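# Clip the netting's taped edge onto a hoop leg

## Task

Using either of the two pegs, clip the taped border of the netting onto the nearer leg of the middle hoop on the left, judged from the robot's viewpoint. The peg must sit at right angles to the leg, with the leg deep between its jaws, and where the jaws close on the leg the tape must span the full jaw width on both sides.

## Robot and tools

ROBOT. There are two six-joint arms. left_arm carries a five-finger left hand and has its base near (+0.040, +0.471, 0) m. right_arm carries a right hand and has its base near (-0.020, -0.457, 0) m. Each hand has six motors. Call show_instructions (no arguments) to see the two reference pages of the task.

FRAME. All positions, targets and velocities use the scene frame. Its origin is at table-top height, halfway between the nominal bases. +z is up, +x points out over the table, and +y points toward left_arm. Image left and right do not match these arm names. Positions are in metres, orientations are quat_wxyz, and velocities are in m/s and rad/s. Reported hand positions can be off by a few centimetres.

HAND POINT. Each arm is steered by a point 0.05 m in front of its palm. Its +z runs along the straightened fingers and +y points out of the palm. On the right hand, +x runs across the palm away from the thumb; on the left hand it runs toward the thumb. Straight fingertips sit about 0.06-0.07 m past the point and 0.06 m behind it along -y. A bracket on the little-finger side of the wrist can strike things. With the fingers level, the wrist can hang below the point and touch the table first.

THE 28-NUMBER ROW. Every row holds 28 numbers, each in [-1, 1], and both arms always appear. The first 14 are left_arm's and the last 14 are right_arm's. Each arm's block is:
- dx, dy, dz, rx, ry, rz: an offset, not a pose. It is counted from that arm's current Hand target, along scene axes. 1.0 equals 0.6 m of travel or 180 degrees. rx, ry, rz form a single rotation vector, turning about the Hand target's position. Six zeros means stay at the Hand target.
- little, ring, middle, index, thumb_bend, thumb_turn: these are absolute finger targets. +1 is open or straight and -1 is curled. For thumb_turn, -1 puts the thumb in front of the palm and +1 puts it beside the palm.
- force_limit: the stopping force for closing, from about 0 N at -1 to 10 N at +1 (15 N for the two thumb motors).
- speed: rises from nearly zero at -1 to full at +0.48 and above. At full speed a finger's whole travel takes 0.49 s.
There is no value meaning no change for a hand. To keep a hand as it is, resend the last eight numbers you sent it. If you have sent it nothing yet, send hand_measured plus hand_force_limit and hand_speed. The open hand is all six at +1. A thumb opposed to the fingers is +1, +1, +1, +1, +0.65, -1. A half pinch is about +1, +0.93, +0.15, 0, +0.28, -1. With the thumb in front, the hand can grip things about 0.035-0.065 m thick, or a handle down to about 0.025 m. For a gentle grip, close with speed at -0.94 or below. To grip harder, raise force_limit and also send a target more closed than hand_measured.

TOOLS
- execute_actions(actions, cameras): actions is a list of actions. Each action is a table of up to 15 rows, one row per 1/30 s step. A short table repeats its last row for the remaining steps. All rows of one action are offsets from the Hand target at that action's start, and the next action starts from the new Hand target. Each action lasts 0.5 s. Sending an empty list returns camera images.
- move(target, speed, blend, stop_force, zero, blocking, cameras): target is one 28-number row, or a list of up to 15 rows. Every row's offsets count from the same starting Hand targets. speed is the top speed in m/s, 0.002-3.6, default 0.25; turning is capped at twice that value in rad/s. blend, in m, rounds the corners of a list of targets; 0 means stop at each one. stop_force, in N from 3 to 120, ends an arm's path when its wrist sensor feels that much push against the motion. zero (default true) re-zeroes the sensor first. blocking=false returns after 0.5 s while the motion continues, and cannot be used together with stop_force. The result adds a "move:" line giving the ending (done, off_target, moving, held, fault) and any limits that acted (paced means the pose was clipped; held means steps were withheld). Do not rely on stop_force while the hand is turning.
- wait(seconds 0-10, cameras): lets time pass while holding the last commands.
- stop(cameras): brakes a running move.
- zoom_image(camera, region [x0, y0, x1, y1] in pixels, at most 504 by 504): gives a closer view of the latest image from cam_high, cam_low, cam_front, cam_level, cam_over, cam_left_wrist or cam_right_wrist. Full images are 896x504.
- zero_wrist_force(arm): subtracts the current wrist reading from later readings.
- finished_scene(scene=1): ends the scene for good. The clip must stay in place once the robot lets go.

RESULTS. Each arm reports end_effector_position, end_effector_quat_wxyz, velocities, and Hand target, which is the pose that the next offsets count from. The hand point often stops short of Hand target; if so, send the missing distance as an offset. The result also gives Joint positions and torques, and Wrist force and torque along the hand's own axes, plus the largest reading since the last one shown. For the hand it gives hand_measured, hand_stopped_by (moving, target, force, stalled, fault) and hand_load_n, where a positive value means the finger is pushed open. All three use the motor order above. A lost grip shows as hand_load_n falling toward 0. A MOTOR HOT line warns that an overheat stop is coming.

CAUTIONS. On each step, the commanded orientation is clipped to within 32 degrees of the measured one. The arms are stiff: pushing even slightly past a firm contact, or a net force near 150 N, or a joint torque at its limit (wrist joints 26.6 N m) stops the arm for 10 s. Approach slowly and use stop_force. Keep the arms apart; a clearance check blocks some commands, but contact between arms can fail the scene. Do not route paths close to an arm's own base. Never let anything fall or be left off the table. Avoid drops, releasing moving parts, and hard hits on fixed things. Long stretched reaches and constant pushing heat the motors.

Each tool is called by a JSON object that holds its "name" and its "arguments".

Reference images:

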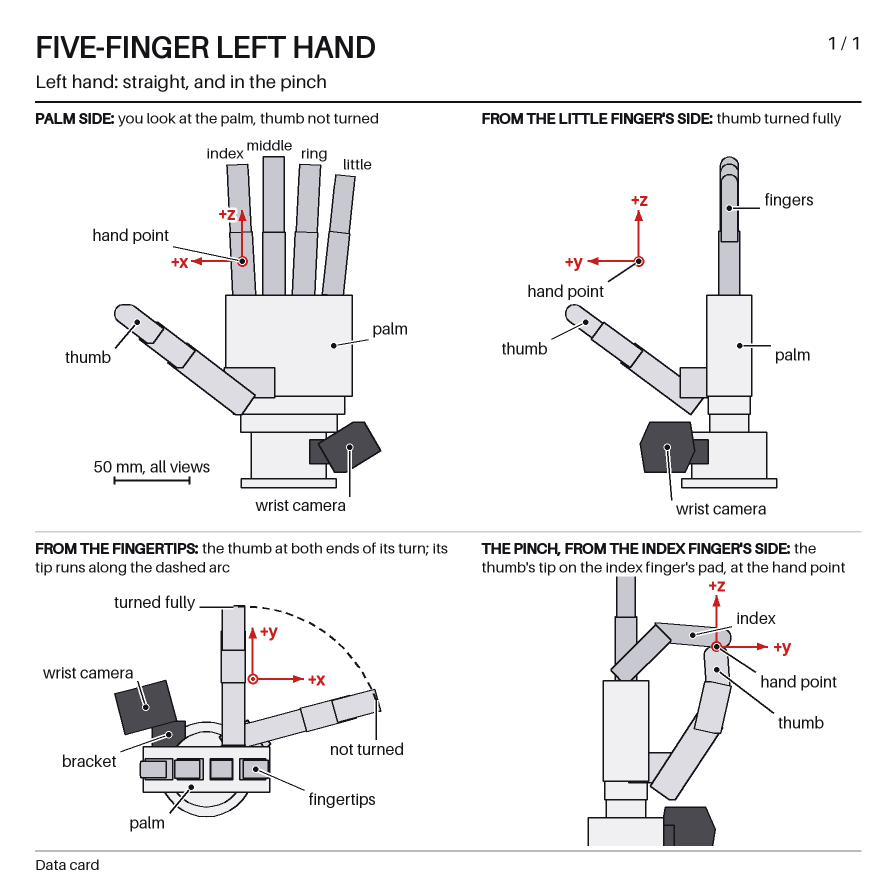

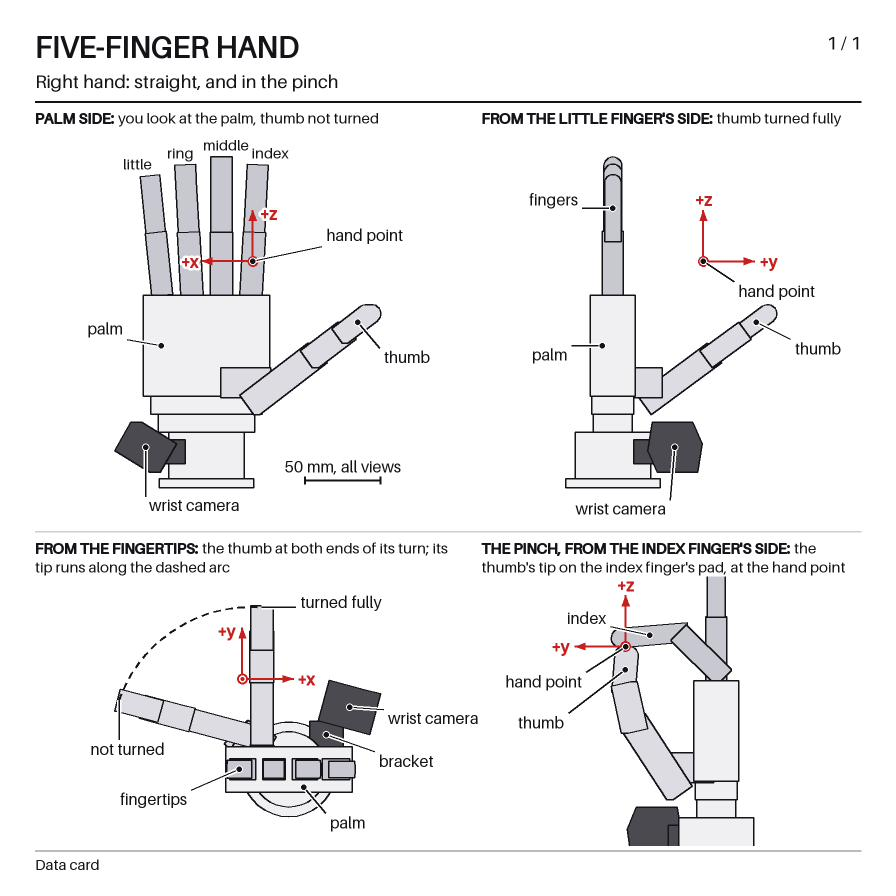

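## Session

{"name": "execute_actions", "arguments": {"actions": []}}

Scene clock: 0.00 s.
left_arm: end_effector_position=(+0.5537, +0.7927, +0.2214) hand_measured=(+1.000, +1.000, +1.000, +1.000, +1.000, +1.000) hand_load_n=(+0.0, +0.0, +0.0, +0.0, +0.0, +0.0) hand_stopped_by=(target, target, target, target, target, target) hand_force_limit=0.00 hand_speed=-0.80 end_effector_quat_wxyz=(+0.150, +0.906, +0.108, +0.382) | right_arm: end_effector_position=(+0.6783, -0.8973, +0.1331) hand_measured=(+1.000, +1.000, +1.000, +1.000, +1.000, +1.000) hand_load_n=(+0.0, +0.0, +0.0, +0.0, +0.0, +0.0) hand_stopped_by=(target, target, target, target, target, target) hand_force_limit=0.00 hand_speed=-0.80 end_effector_quat_wxyz=(+0.431, +0.557, +0.696, -0.138)
Joint positions: left_arm=[4.374 -2.164 -1.386 2.112 -0.734 2.472] | right_arm=[-0.635 -0.837 1.253 0.235 1.801 -1.033]
Joint velocities: within noise
Joint torques (N m): no reading
Wrist force (N): no reading
Wrist torque (N m): no reading
Wrist force, peak (N): no reading
Hand target: left_arm +0.5537, +0.7927, +0.2214; +0.150, +0.906, +0.108, +0.382 | right_arm +0.6783, -0.8973, +0.1331; +0.431, +0.557, +0.696, -0.138

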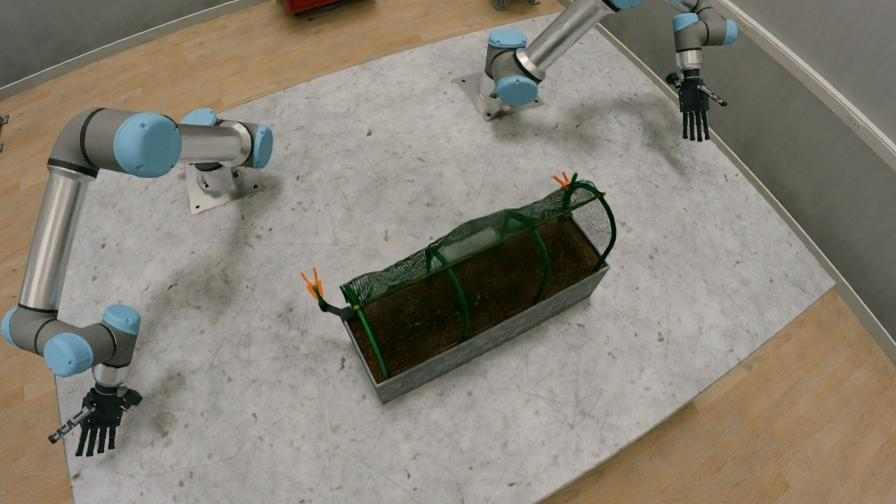

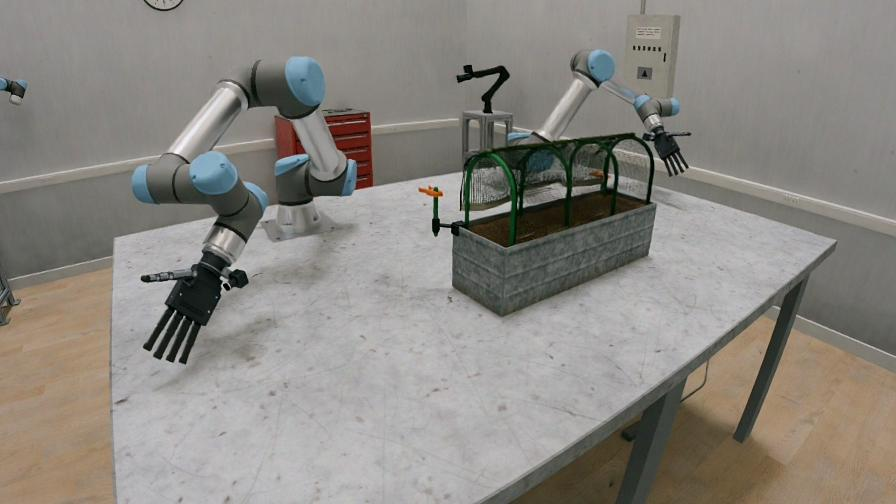

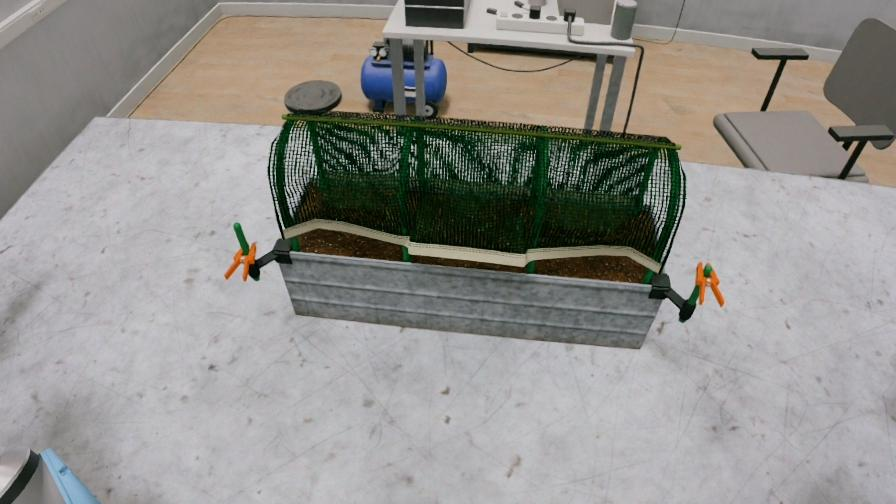

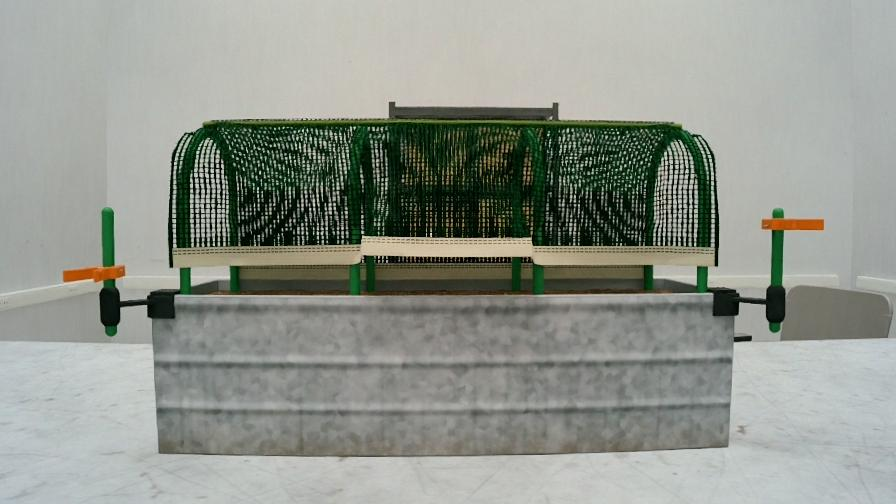

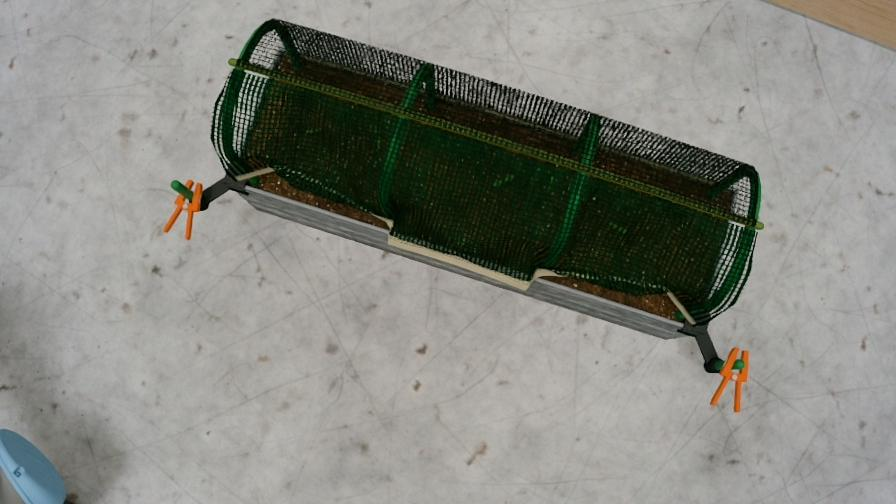

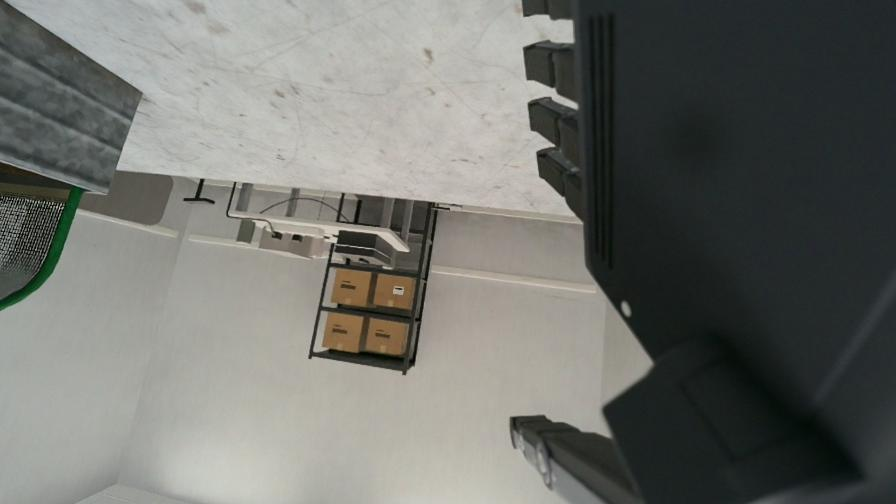

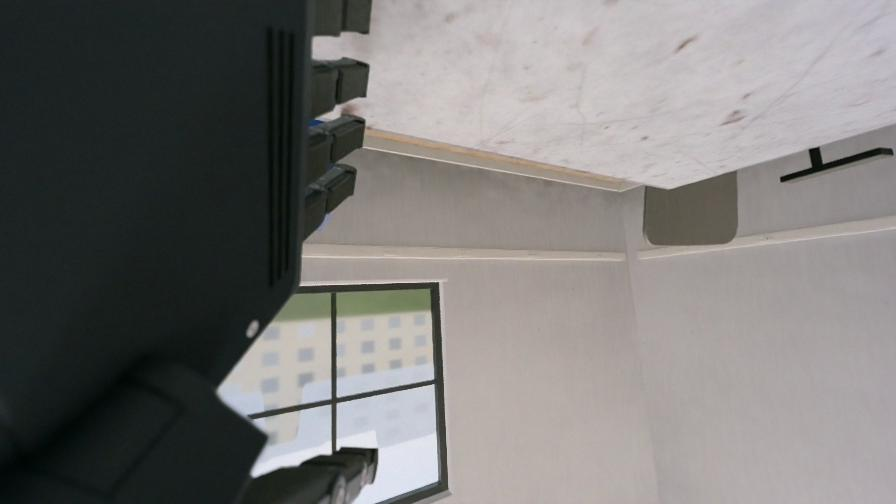

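{"name": "zoom_image", "arguments": {"camera": "cam_level", "region": [40, 180, 290, 340]}}

{"name": "zoom_image", "arguments": {"camera": "cam_level", "region": [310, 190, 590, 330]}}

{"name": "zoom_image", "arguments": {"camera": "cam_level", "region": [640, 180, 860, 340]}}

{"name": "zoom_image", "arguments": {"camera": "cam_over", "region": [140, 140, 420, 280]}}

{"name": "zoom_image", "arguments": {"camera": "cam_over", "region": [520, 240, 800, 420]}}

{"name": "zoom_image", "arguments": {"camera": "cam_front", "region": [360, 100, 740, 340]}}

{"name": "zoom_image", "arguments": {"camera": "cam_front", "region": [200, 100, 480, 340]}}

Scaled by 2.016 from the camera's 896x504 image, which has a finer 1280x720 frame.

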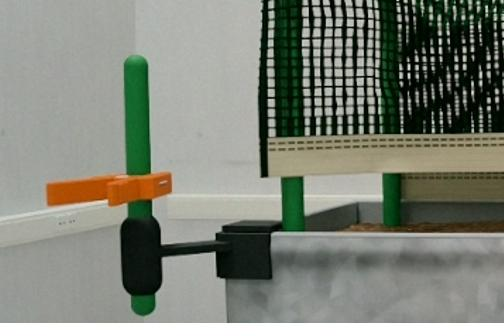

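Scaled by 1.800 from the camera's 896x504 image, which has a finer 1280x720 frame.

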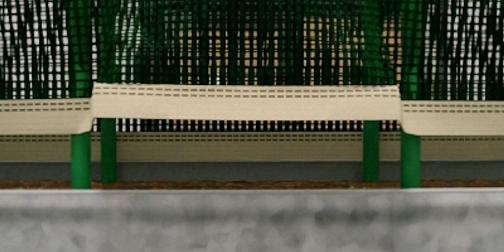

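Scaled by 2.291 from the camera's 896x504 image, which has a finer 1280x720 frame.

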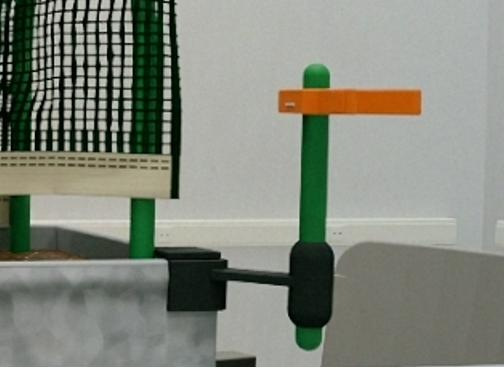

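Scaled by 1.800 from the camera's 896x504 image, which has a finer 1280x720 frame.

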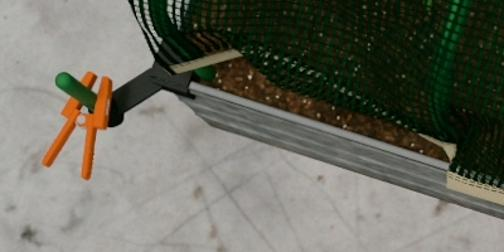

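Scaled by 1.800 from the camera's 896x504 image, which has a finer 1280x720 frame.

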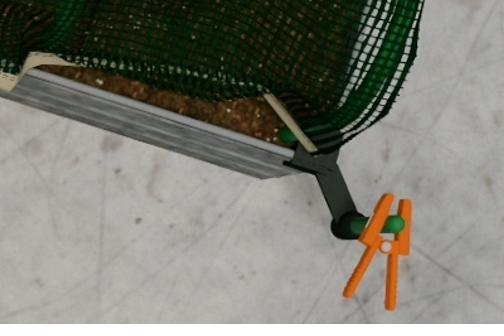

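Scaled by 1.326 from the camera's 896x504 image, which has a finer 1280x720 frame.

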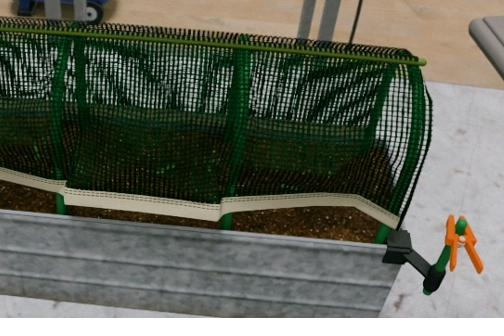

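Scaled by 1.800 from the camera's 896x504 image, which has a finer 1280x720 frame.

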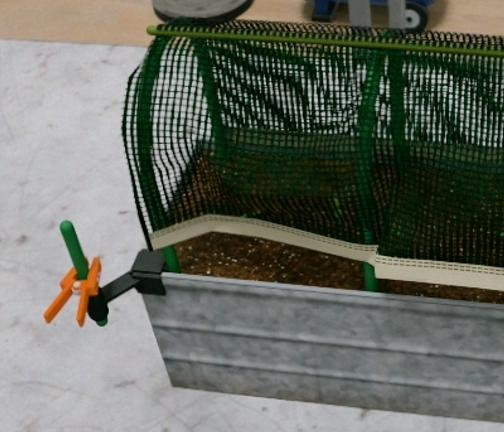

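{"name": "zoom_image", "arguments": {"camera": "cam_level", "region": [320, 220, 400, 310]}}

{"name": "zoom_image", "arguments": {"camera": "cam_over", "region": [340, 170, 440, 270]}}

{"name": "zoom_image", "arguments": {"camera": "cam_front", "region": [360, 200, 450, 280]}}

{"name": "zoom_image", "arguments": {"camera": "cam_high", "region": [290, 160, 630, 410]}}

{"name": "zoom_image", "arguments": {"camera": "cam_low", "region": [410, 120, 670, 320]}}

Scaled by 5.600 from the camera's 896x504 image, which has a finer 1280x720 frame.

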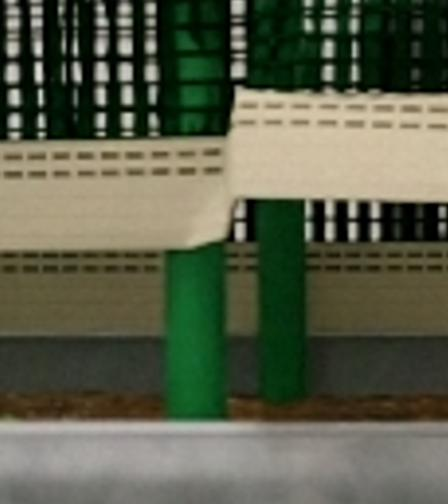

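Scaled by 5.040 from the camera's 896x504 image, which has a finer 1280x720 frame.

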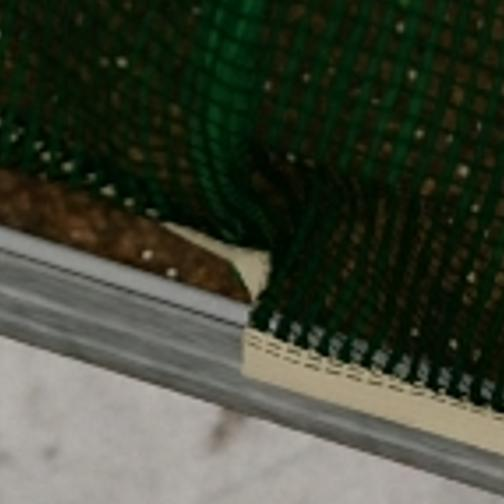

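Scaled by 5.600 from the camera's 896x504 image, which has a finer 1280x720 frame.

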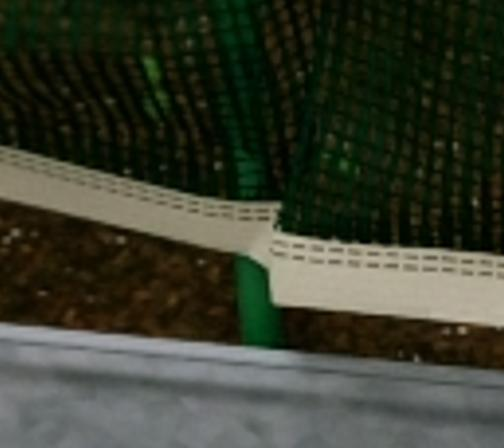

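Scaled by 1.482 from the camera's 896x504 image, which has a finer 1280x720 frame.

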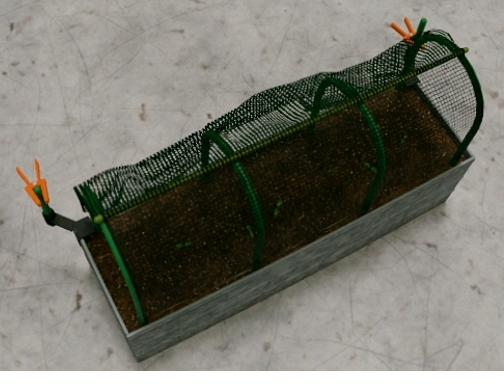

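Scaled by 1.938 from the camera's 896x504 image, which has a finer 1280x720 frame.

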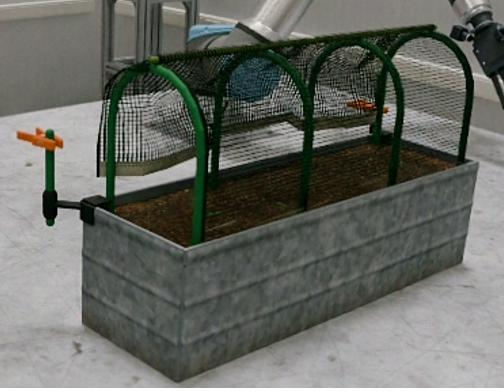

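{"name": "move", "arguments": {"target": [-0.3395, -0.3212, 0.2977, 0.1197, -0.2433, 0.0195, 1, 1, 1, 1, 0.65, -1, 0.0, 0.2, 0, 0, 0, 0, 0, 0, 1, 1, 1, 1, 1, 1, 0.0, -0.8], "speed": 0.25, "cameras": ["all"]}}

Scene clock: 9.67 s.
left_arm: end_effector_position=(+0.3500, +0.6000, +0.4000) hand_measured=(+1.000, +1.000, +1.000, +1.000, +0.650, -1.000) hand_load_n=(+0.0, +0.0, +0.0, +0.0, +0.0, +0.0) hand_stopped_by=(target, target, target, target, target, target) hand_force_limit=0.00 hand_speed=0.20 end_effector_quat_wxyz=(+0.000, +0.707, +0.000, +0.707) | right_arm: end_effector_position=(+0.6783, -0.8973, +0.1331) hand_measured=(+1.000, +1.000, +1.000, +1.000, +1.000, +1.000) hand_load_n=(+0.0, -0.5, +0.0, +0.0, +0.0, +0.0) hand_stopped_by=(target, target, target, target, target, target) hand_force_limit=0.00 hand_speed=-0.80 end_effector_quat_wxyz=(+0.431, +0.557, +0.696, -0.138)
Joint positions: left_arm=[5.182 -1.338 -2.701 0.897 -0.433 4.713] | right_arm=[-0.635 -0.837 1.253 0.235 1.801 -1.033]
Joint torques (N m): left_arm=[9.11 11.03 -0.08 -2.4 -1.56 1.79] | right_arm=[0.21 -45.05 -18.13 0.15 0.51 0]
Wrist force (N): left_arm=[-0.2 0.2 -1.0] | right_arm=[0.0 0.0 -0.2]
Wrist torque (N m): left_arm=[0.28 -0.10 -0.12] | right_arm=[0.03 0.01 0.00]
Wrist force, peak (N): left_arm=[-0.6 -0.1 -1.3] | right_arm=[0.5 0.1 0.3]
Hand target: left_arm +0.3500, +0.6000, +0.4000; +0.000, +0.707, +0.000, +0.707 | right_arm +0.6783, -0.8973, +0.1331; +0.431, +0.557, +0.696, -0.138
Off the commanded pose: left_arm 0.000 m, 0 deg | right_arm 0.000 m, 0 deg.
move: done

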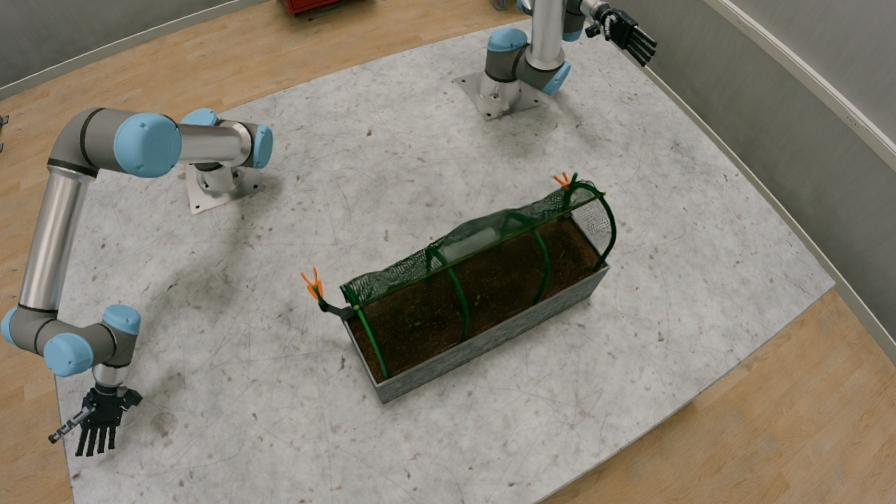

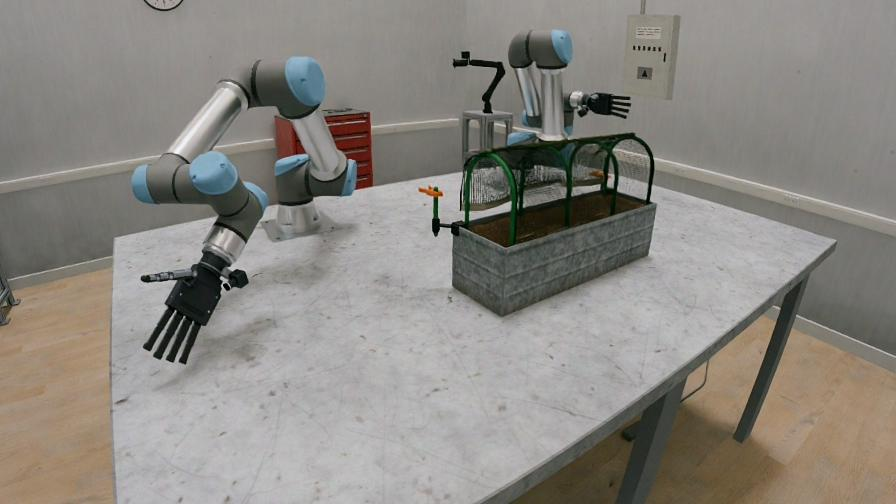

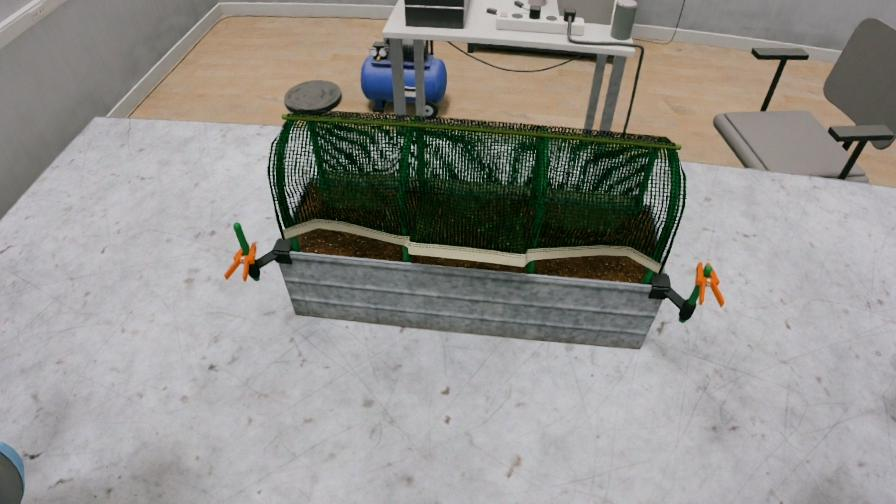

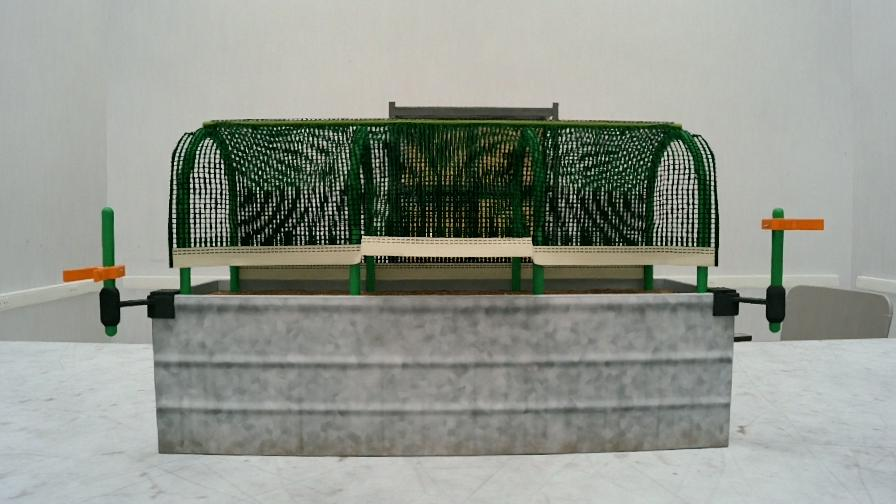

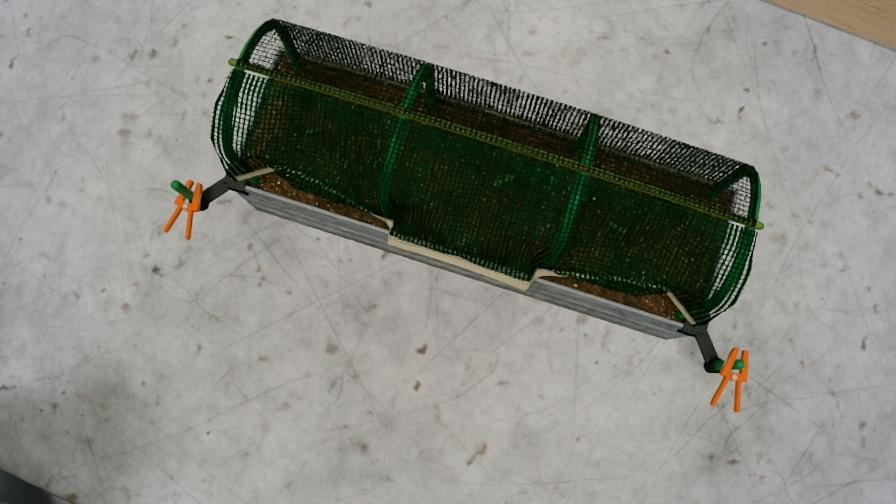

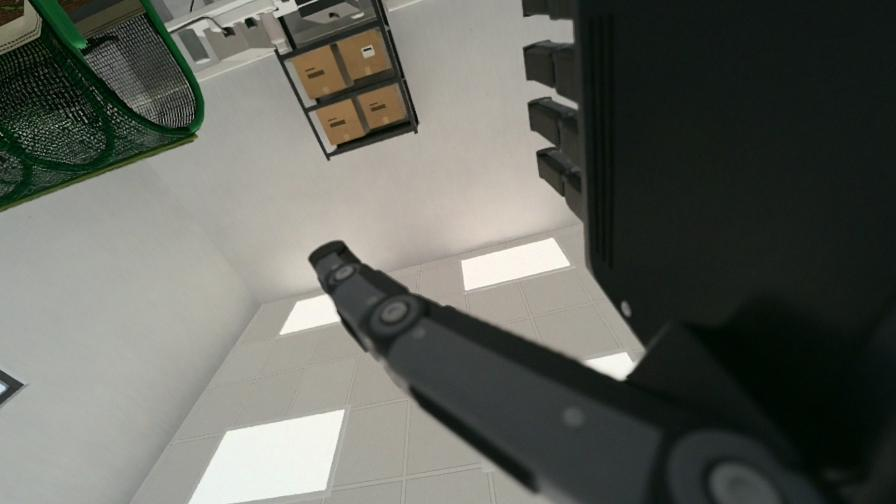

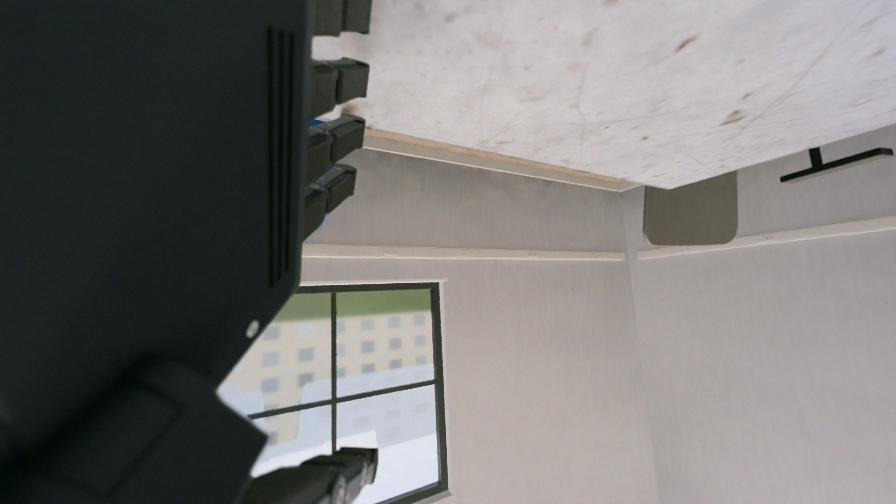

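{"name": "move", "arguments": {"target": [-0.1167, -0.1667, -0.1167, 0, 0, 0, 1, 1, 1, 1, 0.65, -1, 0.0, 0.2, 0, 0, 0, 0, 0, 0, 1, 1, 1, 1, 1, 1, 0.0, -0.8], "speed": 0.25, "cameras": ["all"]}}

Scene clock: 11.63 s.
left_arm: end_effector_position=(+0.3423, +0.5787, +0.3874) hand_measured=(+1.000, +1.000, +1.000, +1.000, +0.650, -1.000) hand_load_n=(+0.0, +0.0, +0.0, +0.0, +0.0, +0.0) hand_stopped_by=(target, target, target, target, target, target) hand_force_limit=0.00 hand_speed=0.20 end_effector_quat_wxyz=(+0.003, +0.707, -0.006, +0.707) | right_arm: end_effector_position=(+0.6783, -0.8973, +0.1331) hand_measured=(+1.000, +1.000, +1.000, +1.000, +1.000, +1.000) hand_load_n=(+0.0, +0.0, +0.0, +0.0, +0.0, +0.0) hand_stopped_by=(target, target, target, target, target, target) hand_force_limit=0.00 hand_speed=-0.80 end_effector_quat_wxyz=(+0.431, +0.557, +0.696, -0.138)
Joint positions: left_arm=[5.292 -1.297 -2.776 0.93 -0.556 4.717] | right_arm=[-0.635 -0.837 1.253 0.235 1.801 -1.033]
Joint torques (N m): left_arm=[-10.82 -7.07 25.06 -2.77 1.77 -1.56] | right_arm=[-0.08 -45.59 -16.78 0.22 0.48 0.03]
Wrist force (N): left_arm=[0.0 0.0 -0.7] | right_arm=[0.0 0.2 0.0]
Wrist torque (N m): left_arm=[0.22 -0.13 0.08] | right_arm=[0.03 0.00 0.01]
Wrist force, peak (N): left_arm=[-1.6 2.5 -0.2] | right_arm=[0.4 0.5 -0.1]
Hand target: left_arm +0.3424, +0.5787, +0.3874; +0.003, +0.707, -0.006, +0.707 (not the last commanded pose) | right_arm +0.6783, -0.8973, +0.1331; +0.431, +0.557, +0.696, -0.138
Off the commanded pose: left_arm 0.116 m, 1 deg | right_arm 0.000 m, 0 deg.
move: held (left_arm; a check stopped the path); limits=held
pose unreachable (left arm): on one or more control steps of this call, first in action 0 (counted from 0), this arm could not follow its commanded pose, so it was not sent that pose on those steps. It may still have moved: this result reports where it is.
cause: moving toward the commanded pose would bring two parts of the arm too close to each other (joints 3 (elbow) to 6 (wrist 3) lie between them).

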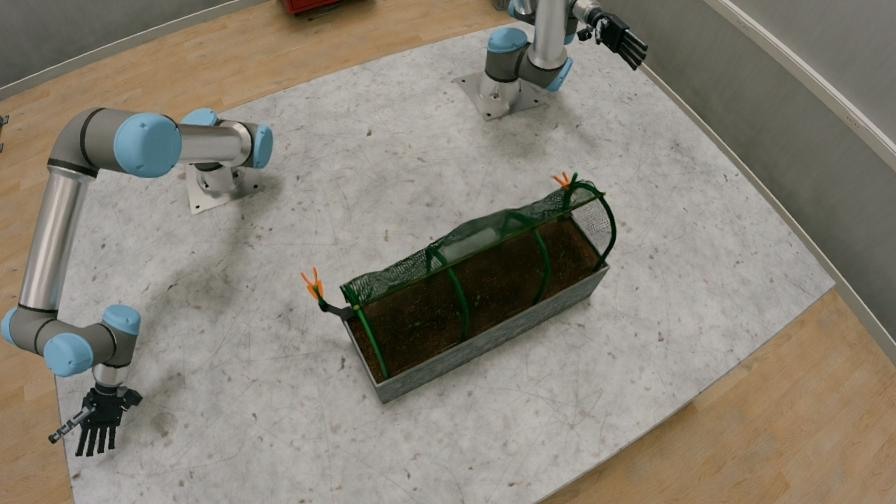

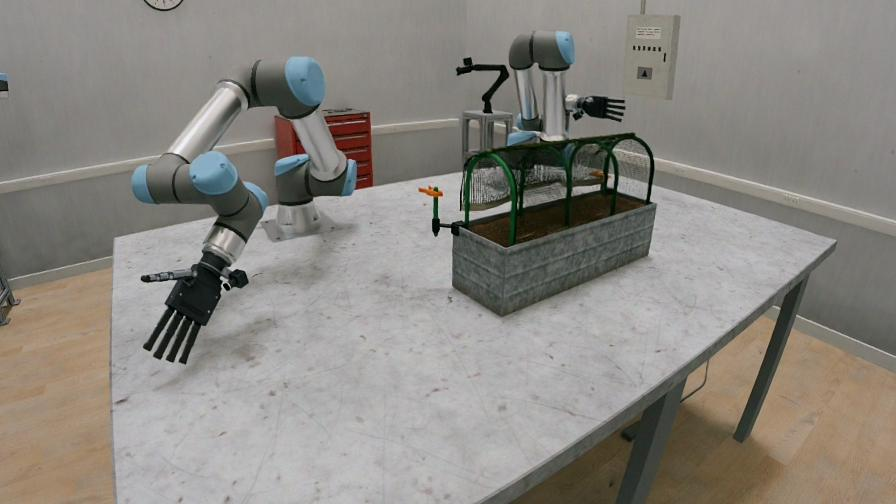

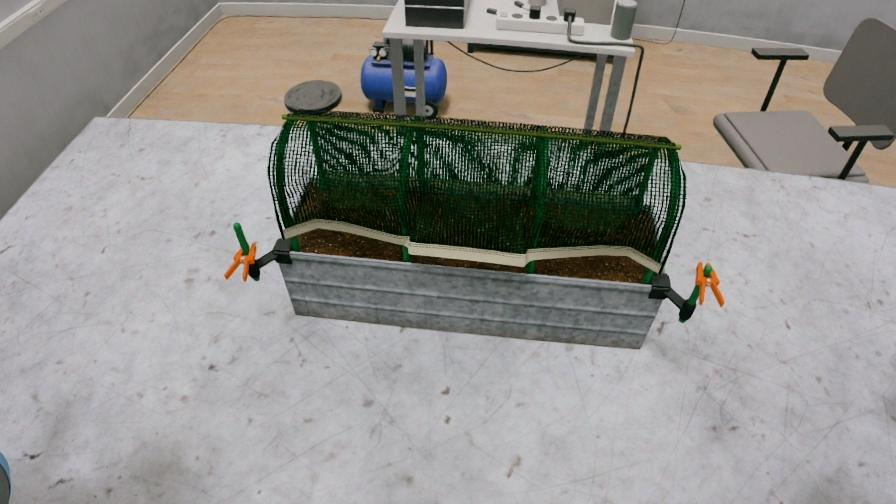

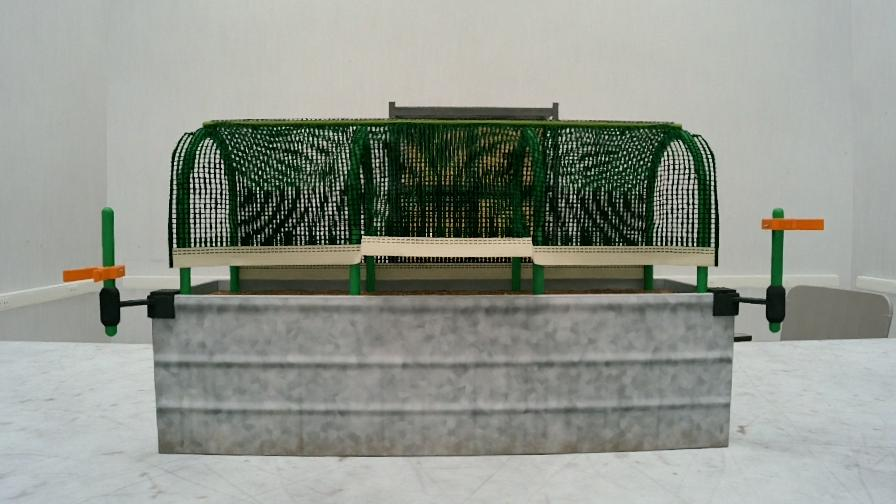

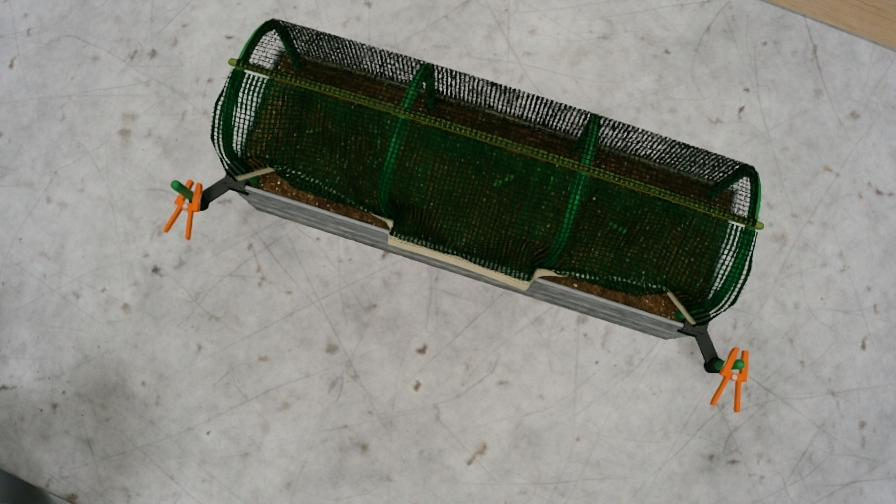

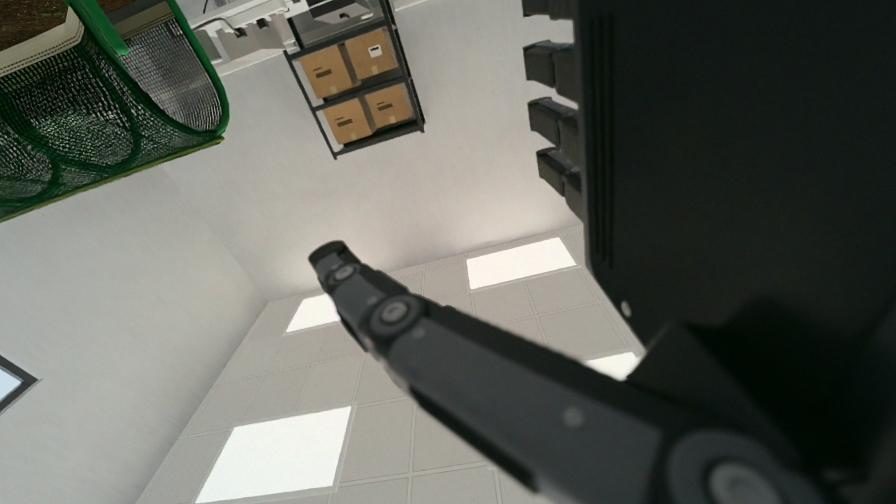

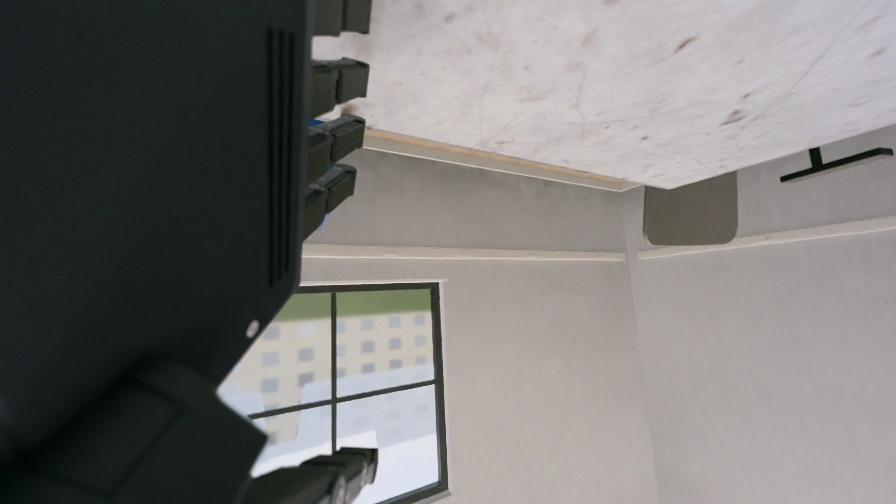

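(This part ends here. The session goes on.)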